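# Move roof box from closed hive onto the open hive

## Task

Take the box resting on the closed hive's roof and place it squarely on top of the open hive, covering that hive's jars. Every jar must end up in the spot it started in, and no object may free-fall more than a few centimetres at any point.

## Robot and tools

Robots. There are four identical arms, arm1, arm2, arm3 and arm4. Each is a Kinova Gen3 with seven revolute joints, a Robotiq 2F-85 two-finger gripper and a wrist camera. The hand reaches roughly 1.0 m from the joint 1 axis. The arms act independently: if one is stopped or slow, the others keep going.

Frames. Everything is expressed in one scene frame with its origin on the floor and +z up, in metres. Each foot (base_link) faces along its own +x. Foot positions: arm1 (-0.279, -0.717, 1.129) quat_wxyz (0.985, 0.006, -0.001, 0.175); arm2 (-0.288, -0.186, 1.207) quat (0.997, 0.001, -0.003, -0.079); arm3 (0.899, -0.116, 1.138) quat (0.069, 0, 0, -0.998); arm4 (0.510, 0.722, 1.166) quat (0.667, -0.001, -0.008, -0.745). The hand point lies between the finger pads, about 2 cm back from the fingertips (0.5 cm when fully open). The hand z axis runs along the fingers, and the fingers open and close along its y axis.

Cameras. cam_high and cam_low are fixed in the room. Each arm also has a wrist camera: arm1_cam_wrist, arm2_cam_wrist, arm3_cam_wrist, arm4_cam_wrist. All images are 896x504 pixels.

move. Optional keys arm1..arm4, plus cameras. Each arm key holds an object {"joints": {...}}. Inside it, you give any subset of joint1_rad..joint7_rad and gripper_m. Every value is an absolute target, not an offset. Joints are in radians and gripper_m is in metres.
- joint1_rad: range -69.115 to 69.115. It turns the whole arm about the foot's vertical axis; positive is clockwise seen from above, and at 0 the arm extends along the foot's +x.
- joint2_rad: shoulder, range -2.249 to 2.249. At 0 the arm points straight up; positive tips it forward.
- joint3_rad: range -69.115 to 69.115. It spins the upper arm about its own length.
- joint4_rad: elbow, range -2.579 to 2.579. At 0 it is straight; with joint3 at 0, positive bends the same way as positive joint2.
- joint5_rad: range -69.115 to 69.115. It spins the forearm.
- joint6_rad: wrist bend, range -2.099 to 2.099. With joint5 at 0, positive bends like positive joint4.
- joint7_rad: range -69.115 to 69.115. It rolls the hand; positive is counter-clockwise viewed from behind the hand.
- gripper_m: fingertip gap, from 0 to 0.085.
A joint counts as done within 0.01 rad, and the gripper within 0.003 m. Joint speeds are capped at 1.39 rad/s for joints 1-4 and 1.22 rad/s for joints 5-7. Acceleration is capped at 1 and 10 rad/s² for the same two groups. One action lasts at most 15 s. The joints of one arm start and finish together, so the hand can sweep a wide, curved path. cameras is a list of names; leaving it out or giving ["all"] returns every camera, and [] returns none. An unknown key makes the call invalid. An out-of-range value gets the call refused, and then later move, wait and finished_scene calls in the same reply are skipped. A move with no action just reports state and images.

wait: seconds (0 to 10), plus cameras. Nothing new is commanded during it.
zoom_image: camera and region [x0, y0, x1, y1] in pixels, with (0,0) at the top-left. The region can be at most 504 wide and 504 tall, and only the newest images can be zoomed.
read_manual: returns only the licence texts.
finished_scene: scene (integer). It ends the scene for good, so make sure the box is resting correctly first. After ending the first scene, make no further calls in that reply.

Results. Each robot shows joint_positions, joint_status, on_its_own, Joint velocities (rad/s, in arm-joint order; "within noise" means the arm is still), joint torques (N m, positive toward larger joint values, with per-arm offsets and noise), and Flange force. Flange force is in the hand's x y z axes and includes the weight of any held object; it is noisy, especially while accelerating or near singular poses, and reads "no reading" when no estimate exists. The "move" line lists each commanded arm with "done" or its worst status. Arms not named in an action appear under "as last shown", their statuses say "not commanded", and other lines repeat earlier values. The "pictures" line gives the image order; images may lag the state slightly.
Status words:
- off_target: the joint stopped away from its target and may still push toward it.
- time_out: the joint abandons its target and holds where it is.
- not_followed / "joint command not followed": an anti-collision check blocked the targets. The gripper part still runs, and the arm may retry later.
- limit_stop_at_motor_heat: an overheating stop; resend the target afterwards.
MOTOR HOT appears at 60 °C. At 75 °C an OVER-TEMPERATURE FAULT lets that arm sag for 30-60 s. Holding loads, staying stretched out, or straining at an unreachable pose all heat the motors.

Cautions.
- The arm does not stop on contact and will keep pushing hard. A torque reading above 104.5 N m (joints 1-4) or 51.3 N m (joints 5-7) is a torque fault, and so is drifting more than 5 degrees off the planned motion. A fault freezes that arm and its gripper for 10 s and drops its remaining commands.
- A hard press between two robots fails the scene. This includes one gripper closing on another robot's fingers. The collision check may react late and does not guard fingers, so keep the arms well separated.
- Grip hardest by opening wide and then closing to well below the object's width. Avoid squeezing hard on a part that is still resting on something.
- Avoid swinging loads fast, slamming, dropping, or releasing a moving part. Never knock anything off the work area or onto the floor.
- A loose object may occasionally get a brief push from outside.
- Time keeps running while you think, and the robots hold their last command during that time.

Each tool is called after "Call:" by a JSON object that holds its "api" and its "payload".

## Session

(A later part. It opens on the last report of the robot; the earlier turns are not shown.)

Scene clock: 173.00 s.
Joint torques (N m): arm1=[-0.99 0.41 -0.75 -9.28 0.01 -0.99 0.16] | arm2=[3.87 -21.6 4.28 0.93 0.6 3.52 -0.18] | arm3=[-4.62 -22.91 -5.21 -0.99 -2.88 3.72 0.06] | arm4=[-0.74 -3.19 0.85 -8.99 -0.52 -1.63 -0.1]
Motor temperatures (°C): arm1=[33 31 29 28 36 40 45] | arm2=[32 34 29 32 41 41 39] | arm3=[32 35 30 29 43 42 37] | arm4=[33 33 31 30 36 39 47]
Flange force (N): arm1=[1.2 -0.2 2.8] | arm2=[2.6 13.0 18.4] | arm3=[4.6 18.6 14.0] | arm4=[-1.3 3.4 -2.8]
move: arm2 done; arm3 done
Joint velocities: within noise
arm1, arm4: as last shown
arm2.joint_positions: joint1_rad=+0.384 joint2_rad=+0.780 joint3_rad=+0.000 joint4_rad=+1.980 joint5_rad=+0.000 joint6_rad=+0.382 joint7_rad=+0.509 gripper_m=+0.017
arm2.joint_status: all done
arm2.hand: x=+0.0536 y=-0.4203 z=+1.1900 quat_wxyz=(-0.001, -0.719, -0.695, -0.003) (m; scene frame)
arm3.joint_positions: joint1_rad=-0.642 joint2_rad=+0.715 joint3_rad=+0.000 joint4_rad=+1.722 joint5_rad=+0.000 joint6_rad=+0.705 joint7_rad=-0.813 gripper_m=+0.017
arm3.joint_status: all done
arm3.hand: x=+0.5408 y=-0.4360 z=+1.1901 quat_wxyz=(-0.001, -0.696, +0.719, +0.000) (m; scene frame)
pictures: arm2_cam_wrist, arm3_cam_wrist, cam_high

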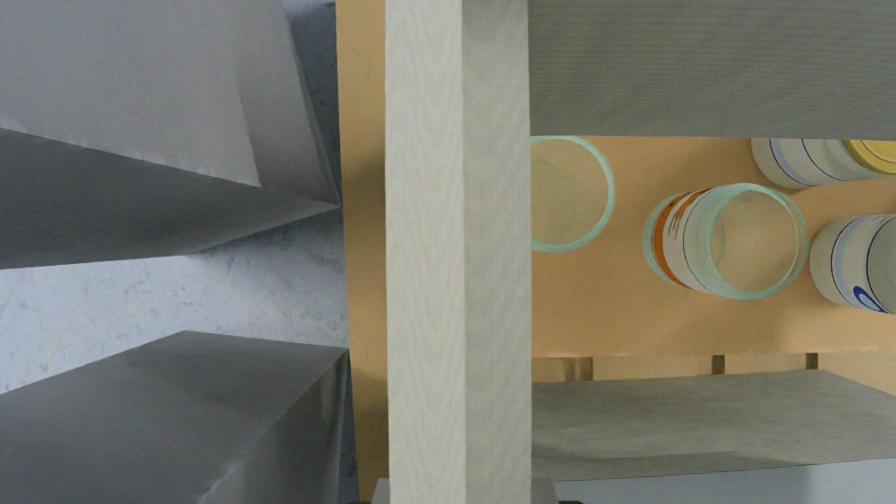

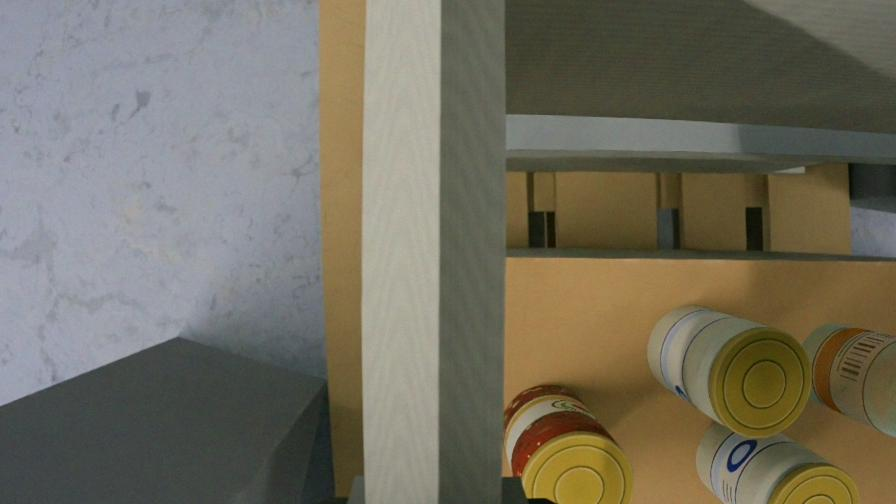

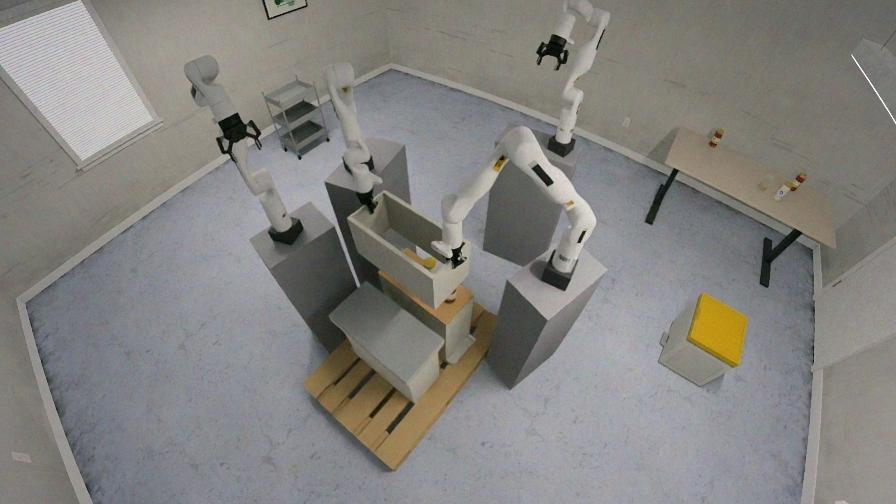

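Call:
{"api": "move", "payload": {"arm2": {"joints":{"joint1_rad":0.2906,"joint2_rad":0.7572,"joint4_rad":2.0637,"joint6_rad":0.3207,"joint7_rad":0.4152}}, "arm3": {"joints":{"joint1_rad":-0.57,"joint2_rad":0.6755,"joint4_rad":1.8146,"joint6_rad":0.6515,"joint7_rad":-0.7415}}, "cameras": []}}

Call:
{"api": "move", "payload": {"arm2": {"joints":{"joint1_rad":0.1858,"joint2_rad":0.7401,"joint4_rad":2.1355,"joint6_rad":0.266,"joint7_rad":0.3099}}, "arm3": {"joints":{"joint1_rad":-0.4897,"joint2_rad":0.6416,"joint4_rad":1.8958,"joint6_rad":0.6042,"joint7_rad":-0.6617}}, "cameras": []}}

Call:
{"api": "move", "payload": {"arm2": {"joints":{"joint2_rad":0.9055,"joint4_rad":2.1234,"joint6_rad":0.1127}}, "arm3": {"joints":{"joint2_rad":0.7718,"joint4_rad":1.9194,"joint6_rad":0.4504}}}}

Scene clock: 206.27 s.
Joint torques (N m): arm1=[-1.05 0.48 -0.77 -9.17 0.03 -1.01 0.17] | arm2=[2.73 -20.43 3.02 2.16 0.38 3.55 -0.03] | arm3=[-4.1 -21.21 -4.82 -0.23 -2.48 3.78 0.12] | arm4=[-0.69 -3.18 0.83 -8.89 -0.52 -1.68 -0.09]
Motor temperatures (°C): arm1=[33 31 29 28 36 40 45] | arm2=[32 33 29 32 41 41 39] | arm3=[32 35 30 29 43 42 37] | arm4=[33 33 31 30 36 38 47]
Flange force (N): arm1=[1.1 -0.2 2.4] | arm2=[1.4 12.8 18.8] | arm3=[3.4 18.0 13.4] | arm4=[-1.7 3.4 -3.2]
move: arm2 done; arm3 done
Joint velocities: within noise
arm1, arm4: as last shown
arm2.joint_positions: joint1_rad=+0.291 joint2_rad=+0.757 joint3_rad=+0.000 joint4_rad=+2.064 joint5_rad=+0.000 joint6_rad=+0.321 joint7_rad=+0.415 gripper_m=+0.017
arm2.joint_status: all done
arm2.hand: x=+0.0514 y=-0.3767 z=+1.1901 quat_wxyz=(-0.001, -0.719, -0.695, -0.003) (m; scene frame)
arm3.joint_positions: joint1_rad=-0.570 joint2_rad=+0.675 joint3_rad=+0.000 joint4_rad=+1.815 joint5_rad=+0.000 joint6_rad=+0.651 joint7_rad=-0.742 gripper_m=+0.017
arm3.joint_status: all done
arm3.hand: x=+0.5383 y=-0.3928 z=+1.1901 quat_wxyz=(-0.001, -0.695, +0.719, +0.000) (m; scene frame)
pictures: none
No camera images: "cameras" was empty.

Scene clock: 207.23 s.
Joint torques (N m): arm1=[-0.93 0.46 -0.81 -9.17 0.03 -1.02 0.15] | arm2=[2.03 -18.63 2.07 4.43 0.32 4.25 0.09] | arm3=[-4.18 -19.55 -4.94 1.33 -2.31 4.34 0.28] | arm4=[-0.68 -3.19 0.88 -8.96 -0.48 -1.69 -0.12]
Motor temperatures (°C): arm1=[33 31 29 28 36 40 45] | arm2=[32 33 29 32 41 41 39] | arm3=[32 35 30 29 43 42 37] | arm4=[33 33 31 30 36 38 47]
Flange force (N): arm1=[1.1 -0.5 2.3] | arm2=[0.7 14.5 18.9] | arm3=[2.5 19.6 13.3] | arm4=[-1.5 3.4 -3.1]
move: arm2 done; arm3 done
Joint velocities: within noise
arm1.joint_positions: joint1_rad=+0.500 joint2_rad=-0.480 joint3_rad=+0.000 joint4_rad=+1.473 joint5_rad=+0.000 joint6_rad=+1.700 joint7_rad=+1.571 gripper_m=+0.085
arm1.joint_status: not commanded
arm1.hand: x=-0.0809 y=-0.7785 z=+1.6778 quat_wxyz=(-0.221, -0.073, -0.972, +0.010) (m; scene frame)
arm2.joint_positions: joint1_rad=+0.186 joint2_rad=+0.740 joint3_rad=+0.000 joint4_rad=+2.135 joint5_rad=+0.000 joint6_rad=+0.266 joint7_rad=+0.310 gripper_m=+0.017
arm2.joint_status: all done
arm2.hand: x=+0.0491 y=-0.3329 z=+1.1901 quat_wxyz=(-0.001, -0.719, -0.695, -0.003) (m; scene frame)
arm3.joint_positions: joint1_rad=-0.490 joint2_rad=+0.642 joint3_rad=+0.000 joint4_rad=+1.896 joint5_rad=+0.000 joint6_rad=+0.604 joint7_rad=-0.662 gripper_m=+0.017
arm3.joint_status: all done
arm3.hand: x=+0.5362 y=-0.3492 z=+1.1900 quat_wxyz=(-0.001, -0.695, +0.719, +0.000) (m; scene frame)
arm4.joint_positions: joint1_rad=+0.000 joint2_rad=-0.298 joint3_rad=+0.000 joint4_rad=+1.506 joint5_rad=+0.000 joint6_rad=+1.400 joint7_rad=+1.571 gripper_m=+0.085
arm4.joint_status: not commanded
arm4.hand: x=+0.4443 y=+0.4040 z=+1.7002 quat_wxyz=(-0.183, -0.718, -0.642, +0.197) (m; scene frame)
pictures: none
No camera images: "cameras" was empty.

Scene clock: 208.37 s.
Joint torques (N m): arm1=[-0.98 0.43 -0.77 -9.19 0.04 -1 0.14] | arm2=[2.2 -17.95 2.57 7.3 0.07 4.53 0] | arm3=[-4 -20.11 -5.08 3.32 -1.73 4.27 0.27] | arm4=[-0.7 -3.22 0.82 -8.99 -0.49 -1.72 -0.09]
Motor temperatures (°C): arm1=[33 31 29 28 36 40 45] | arm2=[32 33 29 32 41 41 39] | arm3=[32 35 30 29 43 42 37] | arm4=[33 33 31 30 36 38 47]
Flange force (N): arm1=[1.1 -0.3 2.5] | arm2=[0.6 15.1 17.5] | arm3=[3.0 19.8 14.9] | arm4=[-1.5 3.3 -3.1]
move: arm2 done; arm3 done
Joint velocities: within noise
arm1, arm4: as last shown
arm2.joint_positions: joint1_rad=+0.186 joint2_rad=+0.905 joint3_rad=+0.000 joint4_rad=+2.123 joint5_rad=+0.000 joint6_rad=+0.113 joint7_rad=+0.310 gripper_m=+0.017
arm2.joint_status: all done
arm2.hand: x=+0.0495 y=-0.3328 z=+1.1301 quat_wxyz=(-0.001, -0.719, -0.695, -0.003) (m; scene frame)
arm3.joint_positions: joint1_rad=-0.490 joint2_rad=+0.772 joint3_rad=+0.000 joint4_rad=+1.919 joint5_rad=+0.000 joint6_rad=+0.450 joint7_rad=-0.662 gripper_m=+0.017
arm3.joint_status: all done
arm3.hand: x=+0.5363 y=-0.3492 z=+1.1302 quat_wxyz=(-0.001, -0.695, +0.719, +0.000) (m; scene frame)
pictures: arm1_cam_wrist, arm2_cam_wrist, arm3_cam_wrist, arm4_cam_wrist, cam_high, cam_low

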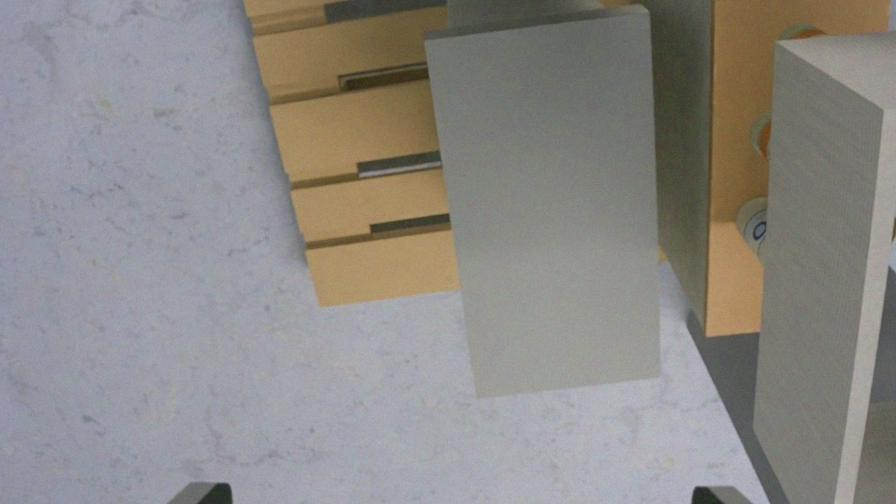

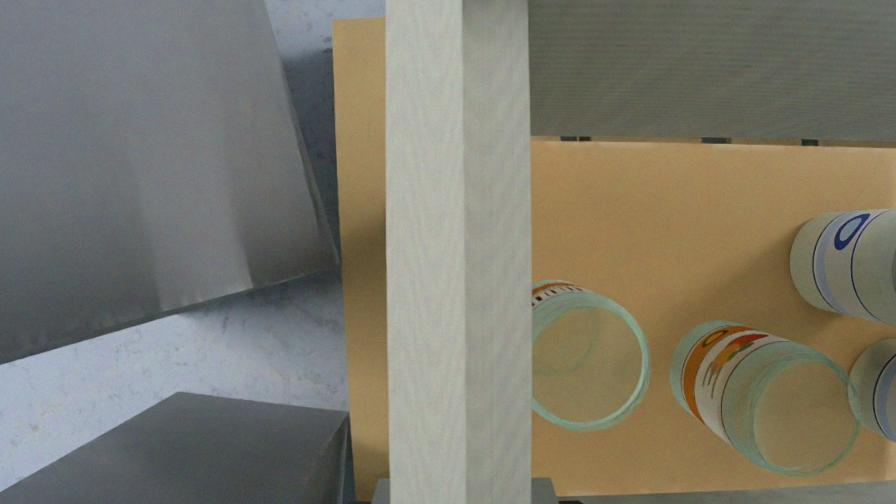

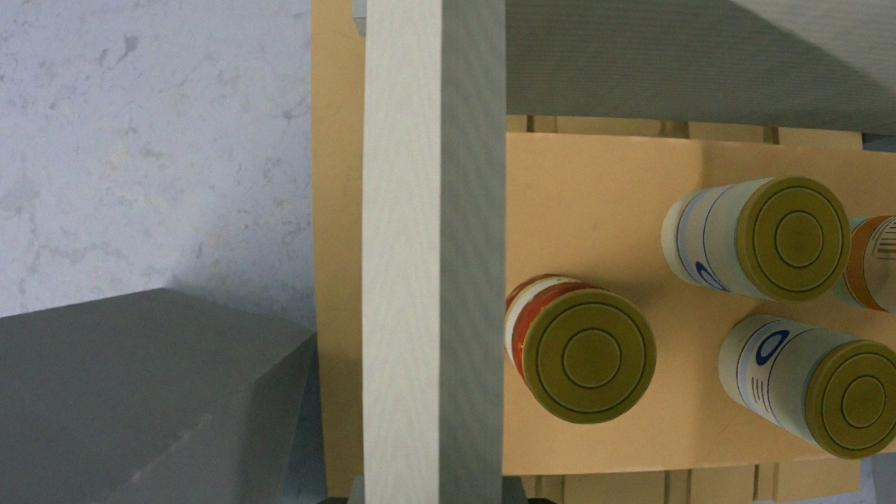

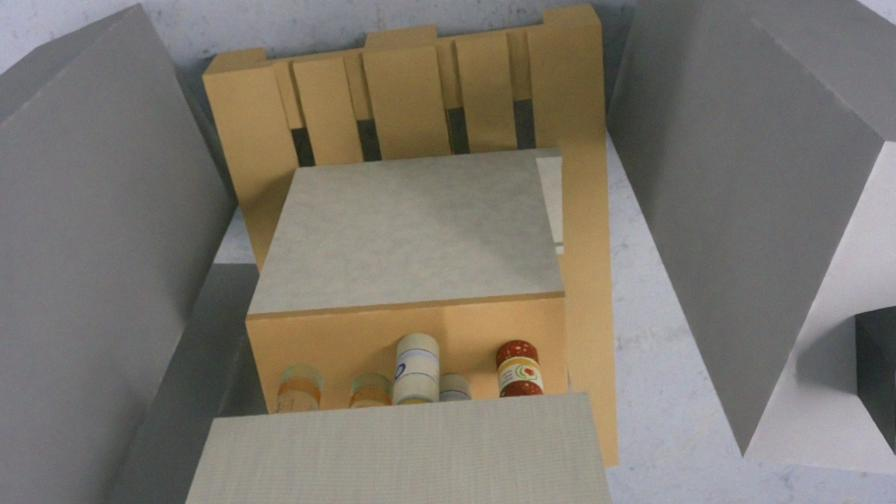

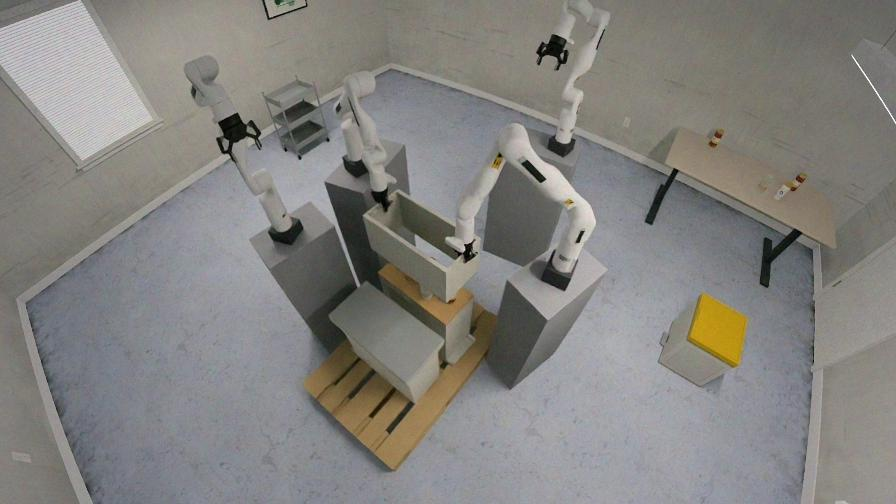

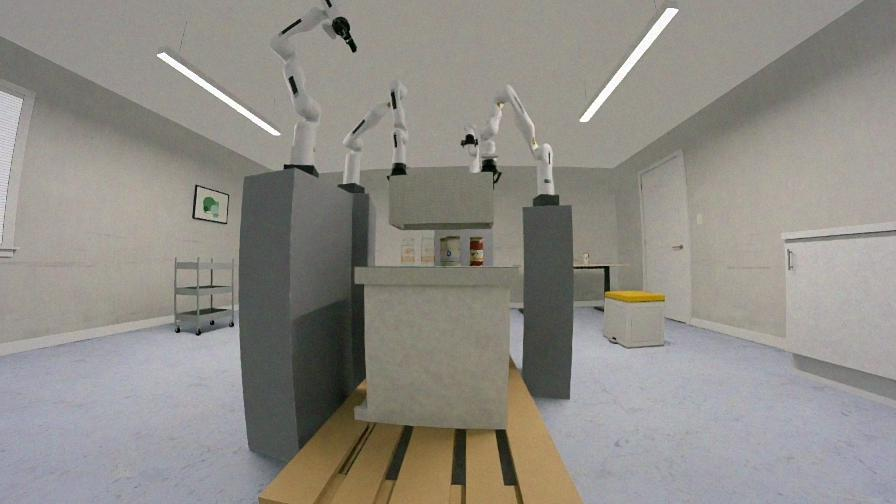

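Call:
{"api": "move", "payload": {"arm2": {"joints":{"joint2_rad":1.0708,"joint4_rad":2.08,"joint6_rad":-0.0092}}, "arm3": {"joints":{"joint2_rad":0.9128,"joint4_rad":1.9139,"joint6_rad":0.3149}}, "cameras": []}}

Call:
{"api": "move", "payload": {"arm2": {"joints":{"joint2_rad":1.2047,"joint4_rad":2.0216,"joint6_rad":-0.0847}}, "arm3": {"joints":{"joint2_rad":1.0341,"joint4_rad":1.887,"joint6_rad":0.2205}}, "cameras": []}}

Call:
{"api": "move", "payload": {"arm2": {"joints":{"joint2_rad":1.3081,"joint4_rad":1.9612,"joint6_rad":-0.1277}}, "arm3": {"joints":{"joint2_rad":1.132,"joint4_rad":1.8519,"joint6_rad":0.1577}}}}

Call:
{"api": "zoom_image", "payload": {"camera": "arm4_cam_wrist", "region": [200, 250, 660, 504]}}

Call:
{"api": "zoom_image", "payload": {"camera": "cam_high", "region": [340, 180, 510, 380]}}

Call:
{"api": "zoom_image", "payload": {"camera": "arm1_cam_wrist", "region": [640, 0, 896, 400]}}

Scene clock: 228.27 s.
Joint torques (N m): arm1=[-1.08 0.45 -0.73 -9.22 0.04 -1 0.15] | arm2=[2.16 -17.91 2.71 9.16 -0.11 4.48 0.01] | arm3=[-4.14 -20.01 -5.42 5.04 -1.21 4.15 0.3] | arm4=[-0.65 -3.19 0.85 -8.99 -0.45 -1.69 -0.12]
Motor temperatures (°C): arm1=[33 31 29 28 36 40 45] | arm2=[32 33 29 32 41 41 39] | arm3=[32 35 30 29 43 42 37] | arm4=[33 33 31 30 36 38 47]
Flange force (N): arm1=[1.2 -0.1 2.6] | arm2=[0.2 15.4 17.7] | arm3=[2.5 19.7 15.1] | arm4=[-1.4 3.3 -2.9]
move: arm2 done; arm3 done
Joint velocities: within noise
arm1, arm4: as last shown
arm2.joint_positions: joint1_rad=+0.186 joint2_rad=+1.071 joint3_rad=+0.000 joint4_rad=+2.080 joint5_rad=+0.000 joint6_rad=-0.009 joint7_rad=+0.310 gripper_m=+0.017
arm2.joint_status: all done
arm2.hand: x=+0.0498 y=-0.3327 z=+1.0701 quat_wxyz=(-0.001, -0.719, -0.695, -0.003) (m; scene frame)
arm3.joint_positions: joint1_rad=-0.490 joint2_rad=+0.913 joint3_rad=+0.000 joint4_rad=+1.914 joint5_rad=+0.000 joint6_rad=+0.315 joint7_rad=-0.662 gripper_m=+0.017
arm3.joint_status: all done
arm3.hand: x=+0.5362 y=-0.3493 z=+1.0701 quat_wxyz=(-0.001, -0.695, +0.719, +0.000) (m; scene frame)
pictures: none
No camera images: "cameras" was empty.

Scene clock: 229.30 s.
Joint torques (N m): arm1=[-1.04 0.41 -0.84 -9.22 0.05 -0.95 0.19] | arm2=[2.05 -17.34 2.72 10.39 -0.16 4.48 0.07] | arm3=[-4.25 -20 -5.86 6.37 -0.83 4.09 0.39] | arm4=[-0.69 -3.15 0.86 -8.89 -0.44 -1.66 -0.14]
Motor temperatures (°C): arm1=[33 31 29 28 36 40 45] | arm2=[32 33 29 32 41 41 39] | arm3=[32 35 30 29 43 42 37] | arm4=[33 33 31 30 36 38 47]
Flange force (N): arm1=[1.1 -0.4 2.8] | arm2=[-0.2 15.8 17.1] | arm3=[2.5 19.9 15.6] | arm4=[-1.6 3.2 -3.2]
move: arm2 done; arm3 done
Joint velocities: within noise
arm1, arm4: as last shown
arm2.joint_positions: joint1_rad=+0.186 joint2_rad=+1.205 joint3_rad=+0.000 joint4_rad=+2.022 joint5_rad=+0.000 joint6_rad=-0.085 joint7_rad=+0.310 gripper_m=+0.017
arm2.joint_status: all done
arm2.hand: x=+0.0500 y=-0.3326 z=+1.0201 quat_wxyz=(-0.001, -0.719, -0.695, -0.003) (m; scene frame)
arm3.joint_positions: joint1_rad=-0.490 joint2_rad=+1.034 joint3_rad=+0.000 joint4_rad=+1.887 joint5_rad=+0.000 joint6_rad=+0.220 joint7_rad=-0.662 gripper_m=+0.017
arm3.joint_status: all done
arm3.hand: x=+0.5361 y=-0.3494 z=+1.0200 quat_wxyz=(-0.001, -0.695, +0.719, +0.000) (m; scene frame)
pictures: none
No camera images: "cameras" was empty.

Scene clock: 230.27 s.
Joint torques (N m): arm1=[-1.08 0.45 -0.76 -9.2 0.02 -0.98 0.13] | arm2=[2.09 -17.08 2.79 11.02 -0.2 4.46 0.05] | arm3=[-4.28 -19.65 -6.12 7.17 -0.63 4.08 0.42] | arm4=[-0.72 -3.17 0.8 -8.9 -0.5 -1.64 -0.11]
Motor temperatures (°C): arm1=[33 31 29 28 36 40 45] | arm2=[32 33 29 32 41 41 39] | arm3=[32 35 30 29 43 42 37] | arm4=[33 33 31 30 36 38 47]
Flange force (N): arm1=[1.1 -0.3 2.6] | arm2=[-0.2 16.0 17.4] | arm3=[2.2 19.7 15.4] | arm4=[-1.6 3.2 -3.1]
move: arm2 done; arm3 done
Joint velocities: within noise
arm1, arm4: as last shown
arm2.joint_positions: joint1_rad=+0.186 joint2_rad=+1.308 joint3_rad=+0.000 joint4_rad=+1.961 joint5_rad=+0.000 joint6_rad=-0.128 joint7_rad=+0.310 gripper_m=+0.017
arm2.joint_status: all done
arm2.hand: x=+0.0502 y=-0.3326 z=+0.9802 quat_wxyz=(-0.001, -0.719, -0.695, -0.003) (m; scene frame)
arm3.joint_positions: joint1_rad=-0.490 joint2_rad=+1.132 joint3_rad=+0.000 joint4_rad=+1.852 joint5_rad=+0.000 joint6_rad=+0.158 joint7_rad=-0.662 gripper_m=+0.017
arm3.joint_status: all done
arm3.hand: x=+0.5362 y=-0.3494 z=+0.9800 quat_wxyz=(-0.001, -0.695, +0.719, +0.000) (m; scene frame)
pictures: arm1_cam_wrist, arm2_cam_wrist, arm3_cam_wrist, arm4_cam_wrist, cam_high, cam_low

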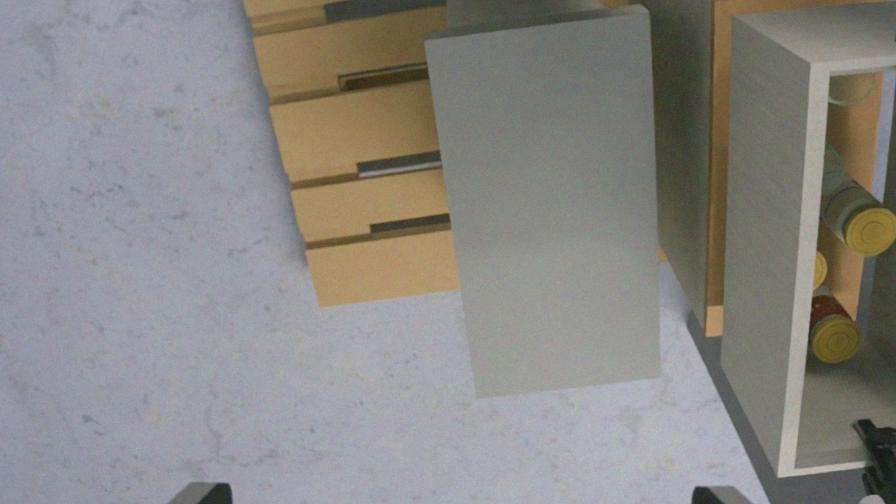

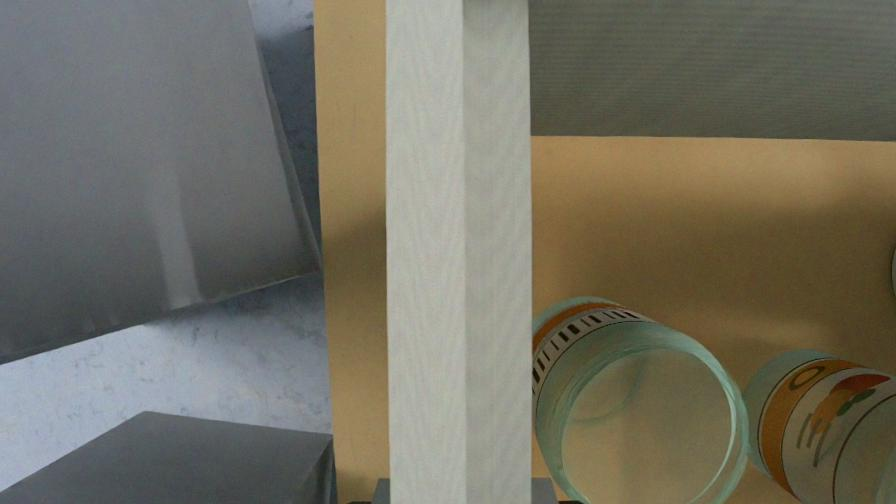

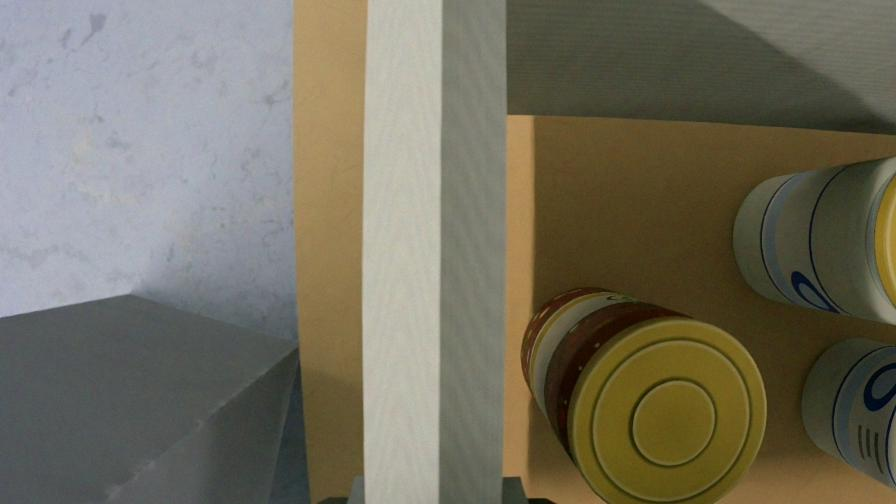

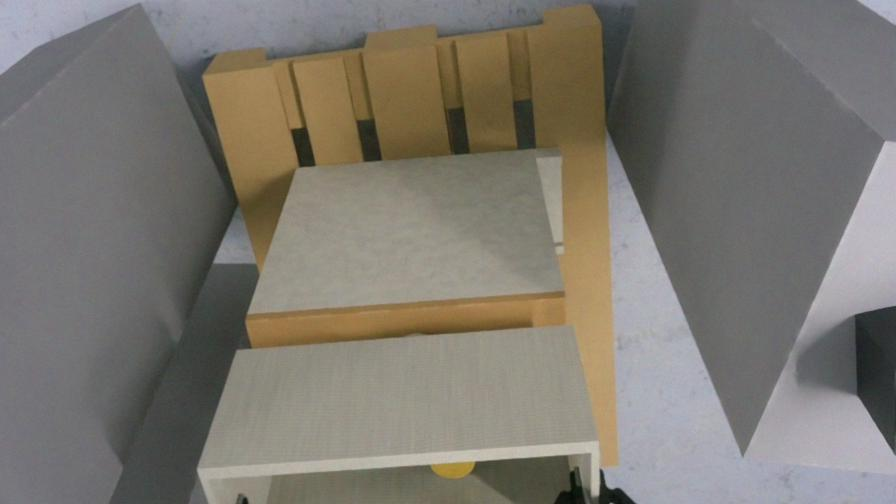

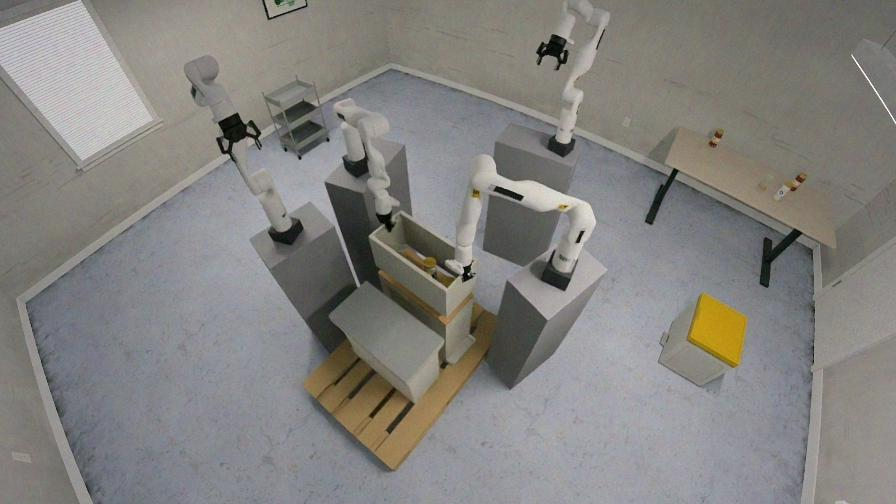

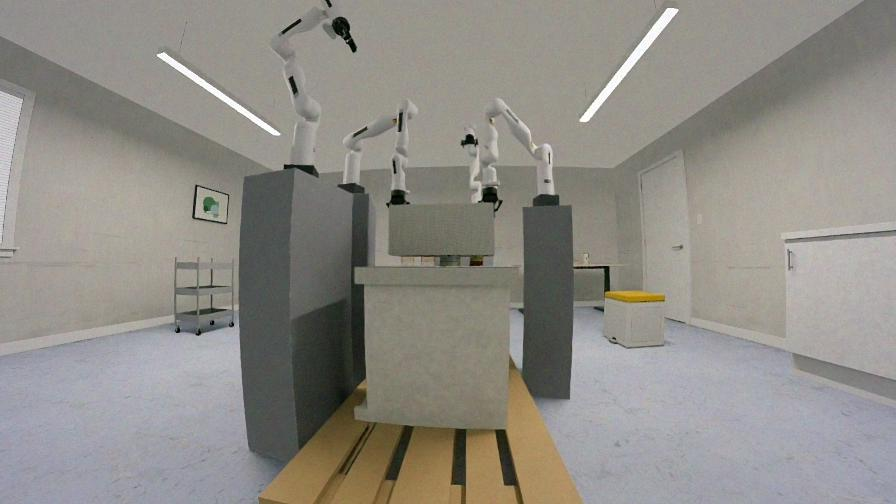

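Scaled by 1.096 from the camera's 896x504 image, which has a finer 1280x720 frame.

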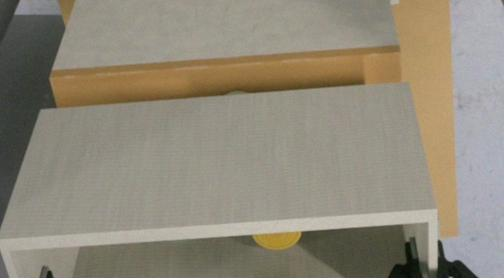

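Scaled by 2.520 from the camera's 896x504 image, which has a finer 1280x720 frame.

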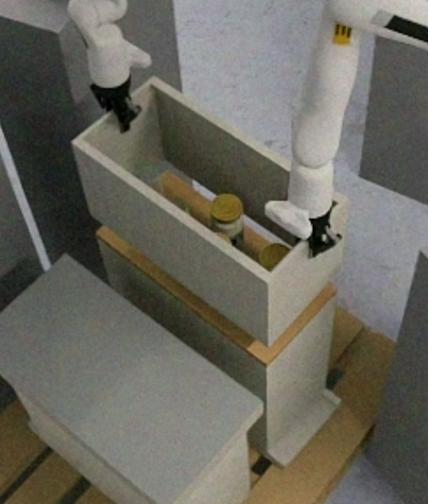

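Scaled by 1.260 from the camera's 896x504 image, which has a finer 1280x720 frame.

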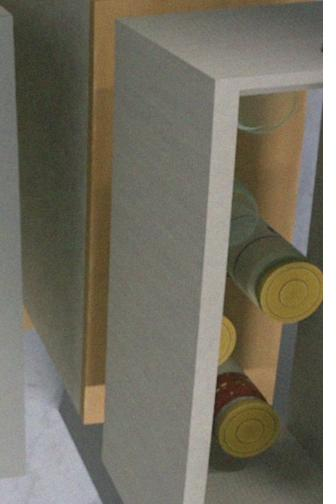

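Call:
{"api": "move", "payload": {"arm2": {"joints":{"joint2_rad":1.3912,"joint4_rad":1.9027,"joint6_rad":-0.1523}}, "arm3": {"joints":{"joint2_rad":1.2124,"joint4_rad":1.8136,"joint6_rad":0.1156}}, "cameras": []}}

Call:
{"api": "move", "payload": {"arm2": {"joints":{"joint2_rad":1.4578,"joint4_rad":1.8495,"joint6_rad":-0.1657}}, "arm3": {"joints":{"joint2_rad":1.2776,"joint4_rad":1.7763,"joint6_rad":0.0877}}, "cameras": ["arm1_cam_wrist","arm4_cam_wrist","cam_high","arm3_cam_wrist"]}}

Call:
{"api": "zoom_image", "payload": {"camera": "arm4_cam_wrist", "region": [200, 250, 660, 504]}}

Call:
{"api": "zoom_image", "payload": {"camera": "cam_high", "region": [340, 180, 510, 380]}}

Call:
{"api": "zoom_image", "payload": {"camera": "arm1_cam_wrist", "region": [640, 0, 896, 400]}}

Scene clock: 250.10 s.
Joint torques (N m): arm1=[-1.02 0.42 -0.74 -9.23 0.05 -0.97 0.15] | arm2=[1.98 -16.66 2.72 11.36 -0.23 4.45 0.06] | arm3=[-4.36 -19.54 -6.21 7.63 -0.38 4.03 0.4] | arm4=[-0.74 -3.2 0.8 -8.94 -0.46 -1.74 -0.09]
Motor temperatures (°C): arm1=[33 31 29 28 36 40 45] | arm2=[32 33 29 32 41 41 39] | arm3=[32 35 30 29 43 42 37] | arm4=[33 33 31 30 36 38 47]
Flange force (N): arm1=[1.1 -0.1 2.7] | arm2=[-0.5 16.0 17.2] | arm3=[2.0 19.6 15.7] | arm4=[-1.6 3.2 -3.2]
move: arm2 done; arm3 done
Joint velocities: within noise
arm1, arm4: as last shown
arm2.joint_positions: joint1_rad=+0.186 joint2_rad=+1.391 joint3_rad=+0.000 joint4_rad=+1.903 joint5_rad=+0.000 joint6_rad=-0.152 joint7_rad=+0.310 gripper_m=+0.017
arm2.joint_status: all done
arm2.hand: x=+0.0504 y=-0.3325 z=+0.9471 quat_wxyz=(-0.001, -0.719, -0.695, -0.003) (m; scene frame)
arm3.joint_positions: joint1_rad=-0.490 joint2_rad=+1.212 joint3_rad=+0.000 joint4_rad=+1.814 joint5_rad=+0.000 joint6_rad=+0.116 joint7_rad=-0.662 gripper_m=+0.017
arm3.joint_status: all done
arm3.hand: x=+0.5362 y=-0.3494 z=+0.9470 quat_wxyz=(-0.001, -0.695, +0.719, +0.000) (m; scene frame)
pictures: none
No camera images: "cameras" was empty.

Scene clock: 250.93 s.
Joint torques (N m): arm1=[-0.97 0.36 -0.76 -9.2 0.02 -0.98 0.15] | arm2=[2.09 -16.18 2.82 11.58 -0.29 4.47 0] | arm3=[-4.3 -19.58 -6.26 8.05 -0.27 4.02 0.41] | arm4=[-0.72 -3.23 0.8 -8.96 -0.5 -1.64 -0.12]
Motor temperatures (°C): arm1=[33 31 29 28 36 40 45] | arm2=[32 33 29 32 41 41 39] | arm3=[32 35 30 29 43 42 37] | arm4=[33 33 31 30 36 38 47]
Flange force (N): arm1=[0.9 -0.3 2.6] | arm2=[-0.4 16.1 16.9] | arm3=[2.2 19.6 16.5] | arm4=[-1.6 3.1 -2.9]
move: arm2 done; arm3 done
Joint velocities: within noise
arm1, arm4: as last shown
arm2.joint_positions: joint1_rad=+0.186 joint2_rad=+1.458 joint3_rad=+0.000 joint4_rad=+1.849 joint5_rad=+0.000 joint6_rad=-0.166 joint7_rad=+0.310 gripper_m=+0.017
arm2.joint_status: all done
arm2.hand: x=+0.0505 y=-0.3324 z=+0.9201 quat_wxyz=(-0.001, -0.719, -0.695, -0.003) (m; scene frame)
arm3.joint_positions: joint1_rad=-0.490 joint2_rad=+1.278 joint3_rad=+0.000 joint4_rad=+1.776 joint5_rad=+0.000 joint6_rad=+0.088 joint7_rad=-0.662 gripper_m=+0.017
arm3.joint_status: all done
arm3.hand: x=+0.5361 y=-0.3495 z=+0.9201 quat_wxyz=(-0.001, -0.695, +0.719, +0.000) (m; scene frame)
pictures: arm1_cam_wrist, arm3_cam_wrist, arm4_cam_wrist, cam_high

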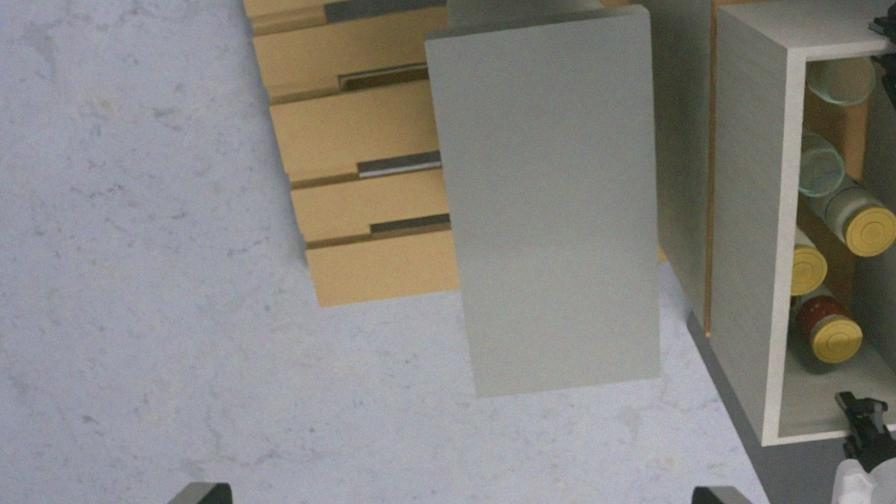

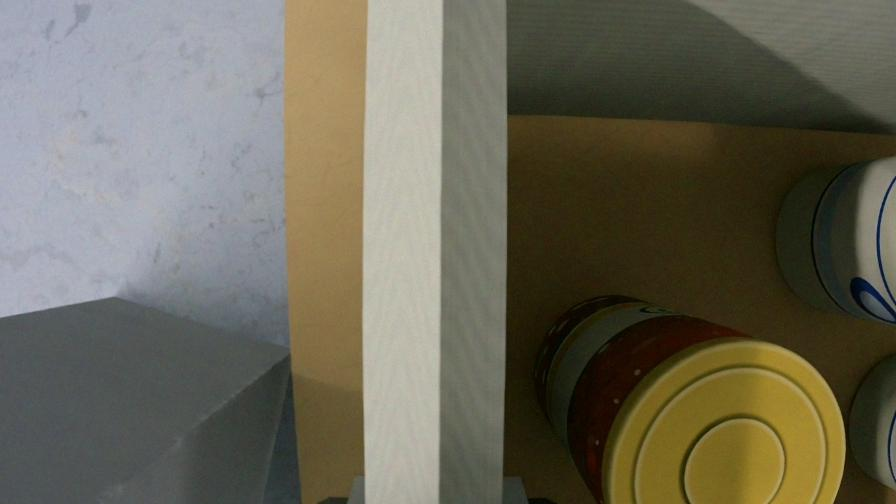

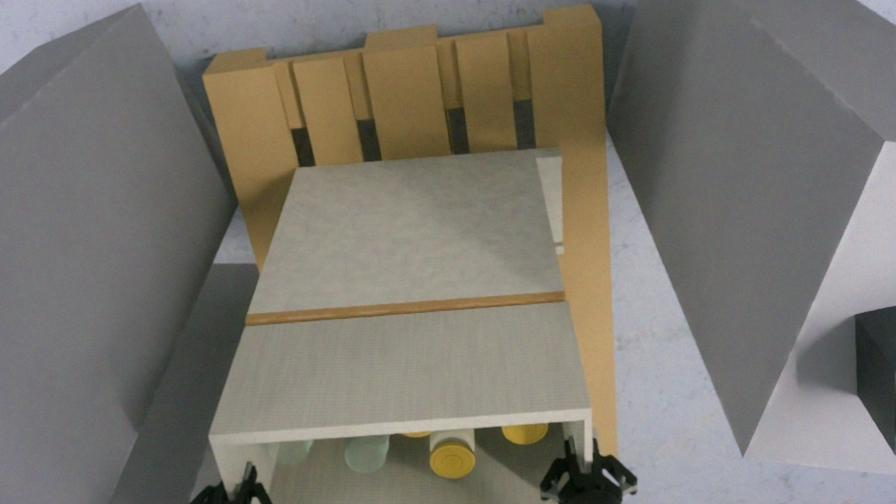

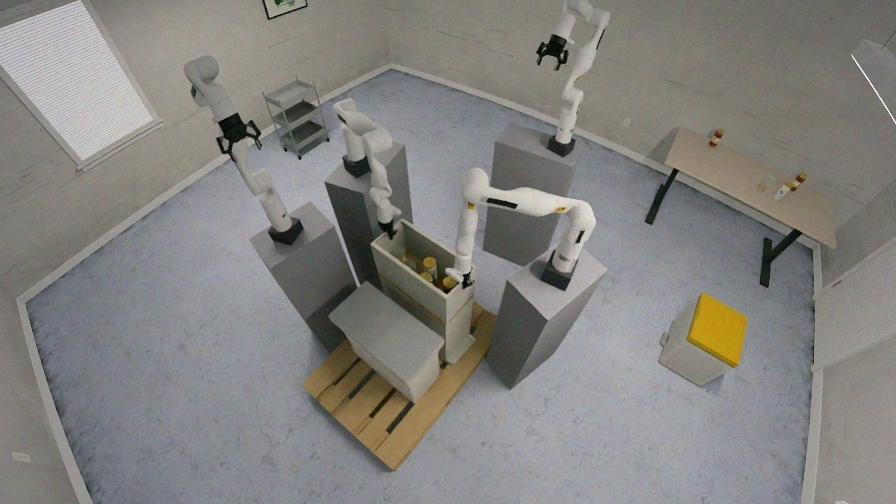

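Scaled by 1.096 from the camera's 896x504 image, which has a finer 1280x720 frame.

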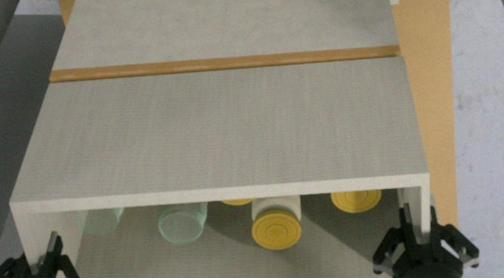

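Scaled by 2.520 from the camera's 896x504 image, which has a finer 1280x720 frame.

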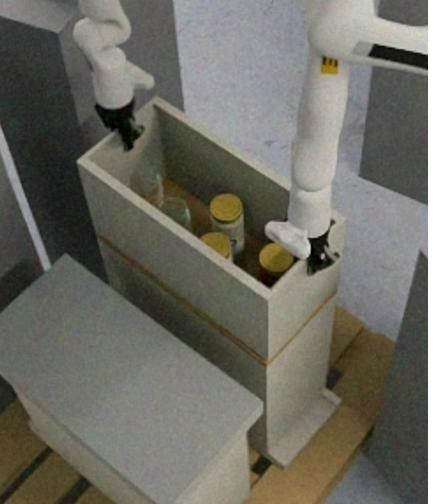

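Scaled by 1.260 from the camera's 896x504 image, which has a finer 1280x720 frame.

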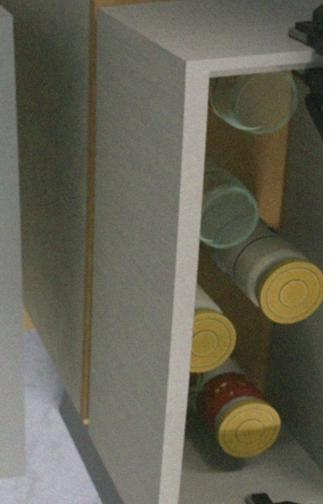

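Call:
{"api": "move", "payload": {"arm2": {"joints":{"joint2_rad":1.4676,"joint4_rad":1.8413,"joint6_rad":-0.1673}}, "arm3": {"joints":{"joint2_rad":1.2872,"joint4_rad":1.7705,"joint6_rad":0.0839}}, "cameras": []}}

Call:
{"api": "move", "payload": {"arm2": {"joints":{"joint2_rad":1.4749,"joint4_rad":1.8352,"joint6_rad":-0.1685}}, "arm3": {"joints":{"joint2_rad":1.2944,"joint4_rad":1.7661,"joint6_rad":0.0811}}, "cameras": []}}

Scene clock: 257.50 s.
Joint torques (N m): arm1=[-1.05 0.44 -0.75 -9.29 0.06 -1.01 0.14] | arm2=[2.17 -15.92 2.92 11.87 -0.32 4.57 -0.02] | arm3=[-4.52 -19.35 -6.41 8.39 -0.31 4.1 0.42] | arm4=[-0.66 -3.14 0.84 -8.85 -0.51 -1.69 -0.07]
Motor temperatures (°C): arm1=[33 31 29 28 36 40 45] | arm2=[32 33 29 32 41 41 39] | arm3=[32 35 30 29 43 42 37] | arm4=[33 33 31 30 36 38 47]
Flange force (N): arm1=[1.3 -0.2 2.8] | arm2=[-0.4 16.7 17.0] | arm3=[2.1 20.5 16.5] | arm4=[-1.7 3.4 -3.3]
move: arm2 done; arm3 done
Joint velocities: within noise
arm1, arm4: as last shown
arm2.joint_positions: joint1_rad=+0.186 joint2_rad=+1.468 joint3_rad=+0.000 joint4_rad=+1.841 joint5_rad=+0.000 joint6_rad=-0.167 joint7_rad=+0.310 gripper_m=+0.017
arm2.joint_status: all done
arm2.hand: x=+0.0504 y=-0.3324 z=+0.9161 quat_wxyz=(-0.001, -0.719, -0.695, -0.003) (m; scene frame)
arm3.joint_positions: joint1_rad=-0.490 joint2_rad=+1.287 joint3_rad=+0.000 joint4_rad=+1.771 joint5_rad=+0.000 joint6_rad=+0.084 joint7_rad=-0.662 gripper_m=+0.017
arm3.joint_status: all done
arm3.hand: x=+0.5361 y=-0.3494 z=+0.9161 quat_wxyz=(-0.001, -0.695, +0.719, +0.000) (m; scene frame)
pictures: none
No camera images: "cameras" was empty.

Scene clock: 258.00 s.
Joint torques (N m): arm1=[-0.98 0.43 -0.72 -9.24 0.05 -0.96 0.11] | arm2=[2.25 -15.66 3.02 12.2 -0.31 4.66 0.02] | arm3=[-4.68 -18.98 -6.82 8.71 -0.22 4.23 0.51] | arm4=[-0.72 -3.18 0.84 -8.93 -0.47 -1.65 -0.1]
Motor temperatures (°C): arm1=[33 31 29 28 36 40 45] | arm2=[32 33 29 32 41 41 39] | arm3=[32 35 30 29 43 42 37] | arm4=[33 33 31 30 36 38 47]
Flange force (N): arm1=[1.1 -0.2 2.8] | arm2=[-0.4 17.4 17.2] | arm3=[2.3 21.0 16.2] | arm4=[-1.5 3.3 -3.0]
move: arm2 done; arm3 done
Joint velocities: within noise
arm1.joint_positions: joint1_rad=+0.500 joint2_rad=-0.480 joint3_rad=+0.000 joint4_rad=+1.473 joint5_rad=+0.000 joint6_rad=+1.700 joint7_rad=+1.571 gripper_m=+0.085
arm1.joint_status: not commanded
arm1.hand: x=-0.0809 y=-0.7785 z=+1.6778 quat_wxyz=(-0.221, -0.073, -0.972, +0.010) (m; scene frame)
arm2.joint_positions: joint1_rad=+0.186 joint2_rad=+1.475 joint3_rad=+0.000 joint4_rad=+1.835 joint5_rad=+0.000 joint6_rad=-0.168 joint7_rad=+0.310 gripper_m=+0.017
arm2.joint_status: all done
arm2.hand: x=+0.0504 y=-0.3324 z=+0.9131 quat_wxyz=(-0.001, -0.719, -0.695, -0.003) (m; scene frame)
arm3.joint_positions: joint1_rad=-0.490 joint2_rad=+1.294 joint3_rad=+0.000 joint4_rad=+1.766 joint5_rad=+0.000 joint6_rad=+0.081 joint7_rad=-0.662 gripper_m=+0.017
arm3.joint_status: all done
arm3.hand: x=+0.5361 y=-0.3494 z=+0.9131 quat_wxyz=(-0.001, -0.695, +0.719, +0.000) (m; scene frame)
arm4.joint_positions: joint1_rad=+0.000 joint2_rad=-0.298 joint3_rad=+0.000 joint4_rad=+1.506 joint5_rad=+0.000 joint6_rad=+1.400 joint7_rad=+1.571 gripper_m=+0.085
arm4.joint_status: not commanded
arm4.hand: x=+0.4443 y=+0.4040 z=+1.7002 quat_wxyz=(-0.183, -0.718, -0.642, +0.197) (m; scene frame)
pictures: none
No camera images: "cameras" was empty.

Call:
{"api": "move", "payload": {"arm2": {"joints":{"joint2_rad":1.4798,"joint4_rad":1.8311,"joint6_rad":-0.1693}}, "arm3": {"joints":{"joint2_rad":1.2992,"joint4_rad":1.7632,"joint6_rad":0.0792}}, "cameras": []}}

Call:
{"api": "move", "payload": {"arm2": {"joints":{"joint2_rad":1.4834,"joint4_rad":1.828,"joint6_rad":-0.1699}}, "arm3": {"joints":{"joint2_rad":1.3028,"joint4_rad":1.761,"joint6_rad":0.0778}}, "cameras": ["arm4_cam_wrist"]}}

Scene clock: 263.90 s.
Joint torques (N m): arm1=[-1.04 0.47 -0.77 -9.24 0.05 -1.02 0.14] | arm2=[2.28 -15.44 3.06 12.44 -0.3 4.76 0.01] | arm3=[-4.83 -18.9 -6.85 8.85 -0.26 4.3 0.51] | arm4=[-0.64 -3.13 0.88 -8.88 -0.49 -1.65 -0.11]
Motor temperatures (°C): arm1=[33 31 29 28 36 40 45] | arm2=[32 33 29 32 41 41 39] | arm3=[32 35 30 29 43 42 37] | arm4=[33 33 31 30 36 38 47]
Flange force (N): arm1=[1.3 -0.2 2.6] | arm2=[-0.5 17.8 17.2] | arm3=[2.0 21.3 16.4] | arm4=[-1.5 3.4 -3.1]
move: arm2 done; arm3 done
Joint velocities: within noise
arm1, arm4: as last shown
arm2.joint_positions: joint1_rad=+0.186 joint2_rad=+1.480 joint3_rad=+0.000 joint4_rad=+1.831 joint5_rad=+0.000 joint6_rad=-0.169 joint7_rad=+0.310 gripper_m=+0.017
arm2.joint_status: all done
arm2.hand: x=+0.0503 y=-0.3323 z=+0.9111 quat_wxyz=(-0.001, -0.719, -0.695, -0.003) (m; scene frame)
arm3.joint_positions: joint1_rad=-0.490 joint2_rad=+1.299 joint3_rad=+0.000 joint4_rad=+1.763 joint5_rad=+0.000 joint6_rad=+0.079 joint7_rad=-0.662 gripper_m=+0.017
arm3.joint_status: all done
arm3.hand: x=+0.5362 y=-0.3494 z=+0.9112 quat_wxyz=(-0.001, -0.695, +0.719, +0.000) (m; scene frame)
pictures: none
No camera images: "cameras" was empty.

Scene clock: 264.33 s.
Joint torques (N m): arm1=[-1.03 0.45 -0.78 -9.21 -0.02 -1.03 0.12] | arm2=[2.28 -15.47 3.1 12.48 -0.26 4.74 0.03] | arm3=[-4.86 -18.58 -6.99 9.08 -0.24 4.38 0.38] | arm4=[-0.76 -3.19 0.8 -8.95 -0.49 -1.69 -0.1]
Motor temperatures (°C): arm1=[33 31 29 28 36 40 45] | arm2=[32 33 29 32 41 41 39] | arm3=[32 35 30 29 43 42 37] | arm4=[33 33 31 30 36 38 47]
Flange force (N): arm1=[1.2 -0.4 2.5] | arm2=[-0.4 18.0 17.4] | arm3=[2.1 21.8 16.0] | arm4=[-1.5 3.2 -3.1]
move: arm2 done; arm3 done
Joint velocities: within noise
arm1, arm4: as last shown
arm2.joint_positions: joint1_rad=+0.186 joint2_rad=+1.483 joint3_rad=+0.000 joint4_rad=+1.828 joint5_rad=+0.000 joint6_rad=-0.170 joint7_rad=+0.310 gripper_m=+0.017
arm2.joint_status: all done
arm2.hand: x=+0.0504 y=-0.3324 z=+0.9096 quat_wxyz=(-0.001, -0.719, -0.695, -0.003) (m; scene frame)
arm3.joint_positions: joint1_rad=-0.490 joint2_rad=+1.303 joint3_rad=+0.000 joint4_rad=+1.761 joint5_rad=+0.000 joint6_rad=+0.078 joint7_rad=-0.662 gripper_m=+0.017
arm3.joint_status: all done
arm3.hand: x=+0.5362 y=-0.3494 z=+0.9097 quat_wxyz=(-0.001, -0.695, +0.719, +0.000) (m; scene frame)
pictures: arm4_cam_wrist

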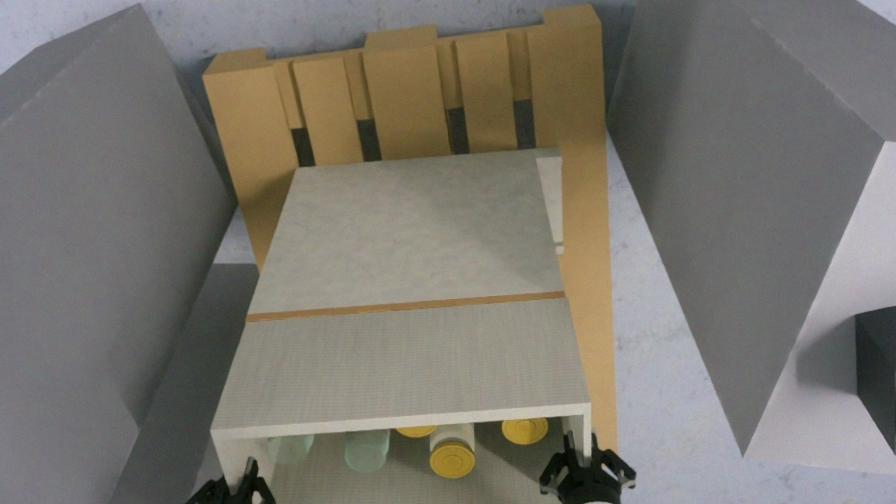

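Call:
{"api": "move", "payload": {"arm2": {"joints":{"joint2_rad":1.4871,"joint4_rad":1.8249,"joint6_rad":-0.1705}}, "arm3": {"joints":{"joint2_rad":1.3064,"joint4_rad":1.7588,"joint6_rad":0.0764}}, "cameras": []}}

Call:
{"api": "move", "payload": {"arm2": {"joints":{"joint2_rad":1.4908,"joint4_rad":1.8218,"joint6_rad":-0.1711}}, "arm3": {"joints":{"joint2_rad":1.31,"joint4_rad":1.7566,"joint6_rad":0.075}}, "cameras": []}}

Scene clock: 271.93 s.
Joint torques (N m): arm1=[-0.99 0.41 -0.76 -9.27 0.05 -0.98 0.16] | arm2=[2.31 -15.08 3.16 12.79 -0.25 4.9 0.06] | arm3=[-4.99 -18.61 -7.14 9.14 -0.3 4.42 0.48] | arm4=[-0.71 -3.21 0.84 -8.86 -0.5 -1.64 -0.08]
Motor temperatures (°C): arm1=[33 31 29 28 36 40 45] | arm2=[32 33 29 32 41 41 39] | arm3=[32 35 30 29 43 42 37] | arm4=[33 33 31 30 36 38 47]
Flange force (N): arm1=[1.2 -0.2 2.8] | arm2=[-0.5 18.5 17.2] | arm3=[1.9 22.0 16.3] | arm4=[-1.8 3.4 -3.2]
move: arm2 done; arm3 done
Joint velocities: within noise
arm1, arm4: as last shown
arm2.joint_positions: joint1_rad=+0.186 joint2_rad=+1.487 joint3_rad=+0.000 joint4_rad=+1.825 joint5_rad=+0.000 joint6_rad=-0.170 joint7_rad=+0.310 gripper_m=+0.017
arm2.joint_status: all done
arm2.hand: x=+0.0503 y=-0.3323 z=+0.9081 quat_wxyz=(-0.001, -0.719, -0.695, -0.003) (m; scene frame)
arm3.joint_positions: joint1_rad=-0.490 joint2_rad=+1.306 joint3_rad=+0.000 joint4_rad=+1.759 joint5_rad=+0.000 joint6_rad=+0.076 joint7_rad=-0.662 gripper_m=+0.017
arm3.joint_status: all done
arm3.hand: x=+0.5362 y=-0.3494 z=+0.9082 quat_wxyz=(-0.001, -0.695, +0.719, +0.000) (m; scene frame)
pictures: none
No camera images: "cameras" was empty.

Scene clock: 272.37 s.
Joint torques (N m): arm1=[-0.96 0.41 -0.74 -9.08 0.03 -1 0.14] | arm2=[1.35 2.93 1.45 0.87 -0.26 0.71 0.03] | arm3=[-4.01 -10.65 -6.73 3.6 -0.31 1.36 0.33] | arm4=[-0.63 -3.21 0.82 -9.01 -0.46 -1.65 -0.14]
Motor temperatures (°C): arm1=[33 31 29 28 36 40 45] | arm2=[32 33 29 32 41 41 39] | arm3=[32 35 30 29 43 42 37] | arm4=[33 33 31 30 36 38 47]
Flange force (N): arm1=[0.8 -0.2 2.1] | arm2=[1.6 5.7 -53.1] | arm3=[-2.3 12.3 -14.2] | arm4=[-1.4 3.1 -2.8]
move: arm2 done; arm3 done
Joint velocities: within noise
arm1, arm4: as last shown
arm2.joint_positions: joint1_rad=+0.186 joint2_rad=+1.491 joint3_rad=+0.000 joint4_rad=+1.822 joint5_rad=+0.000 joint6_rad=-0.171 joint7_rad=+0.310 gripper_m=+0.017
arm2.joint_status: all done
arm2.hand: x=+0.0503 y=-0.3323 z=+0.9066 quat_wxyz=(-0.002, -0.719, -0.695, -0.003) (m; scene frame)
arm3.joint_positions: joint1_rad=-0.490 joint2_rad=+1.310 joint3_rad=+0.000 joint4_rad=+1.757 joint5_rad=+0.000 joint6_rad=+0.075 joint7_rad=-0.662 gripper_m=+0.017
arm3.joint_status: all done
arm3.hand: x=+0.5363 y=-0.3493 z=+0.9067 quat_wxyz=(-0.001, -0.695, +0.719, +0.000) (m; scene frame)
pictures: none
No camera images: "cameras" was empty.


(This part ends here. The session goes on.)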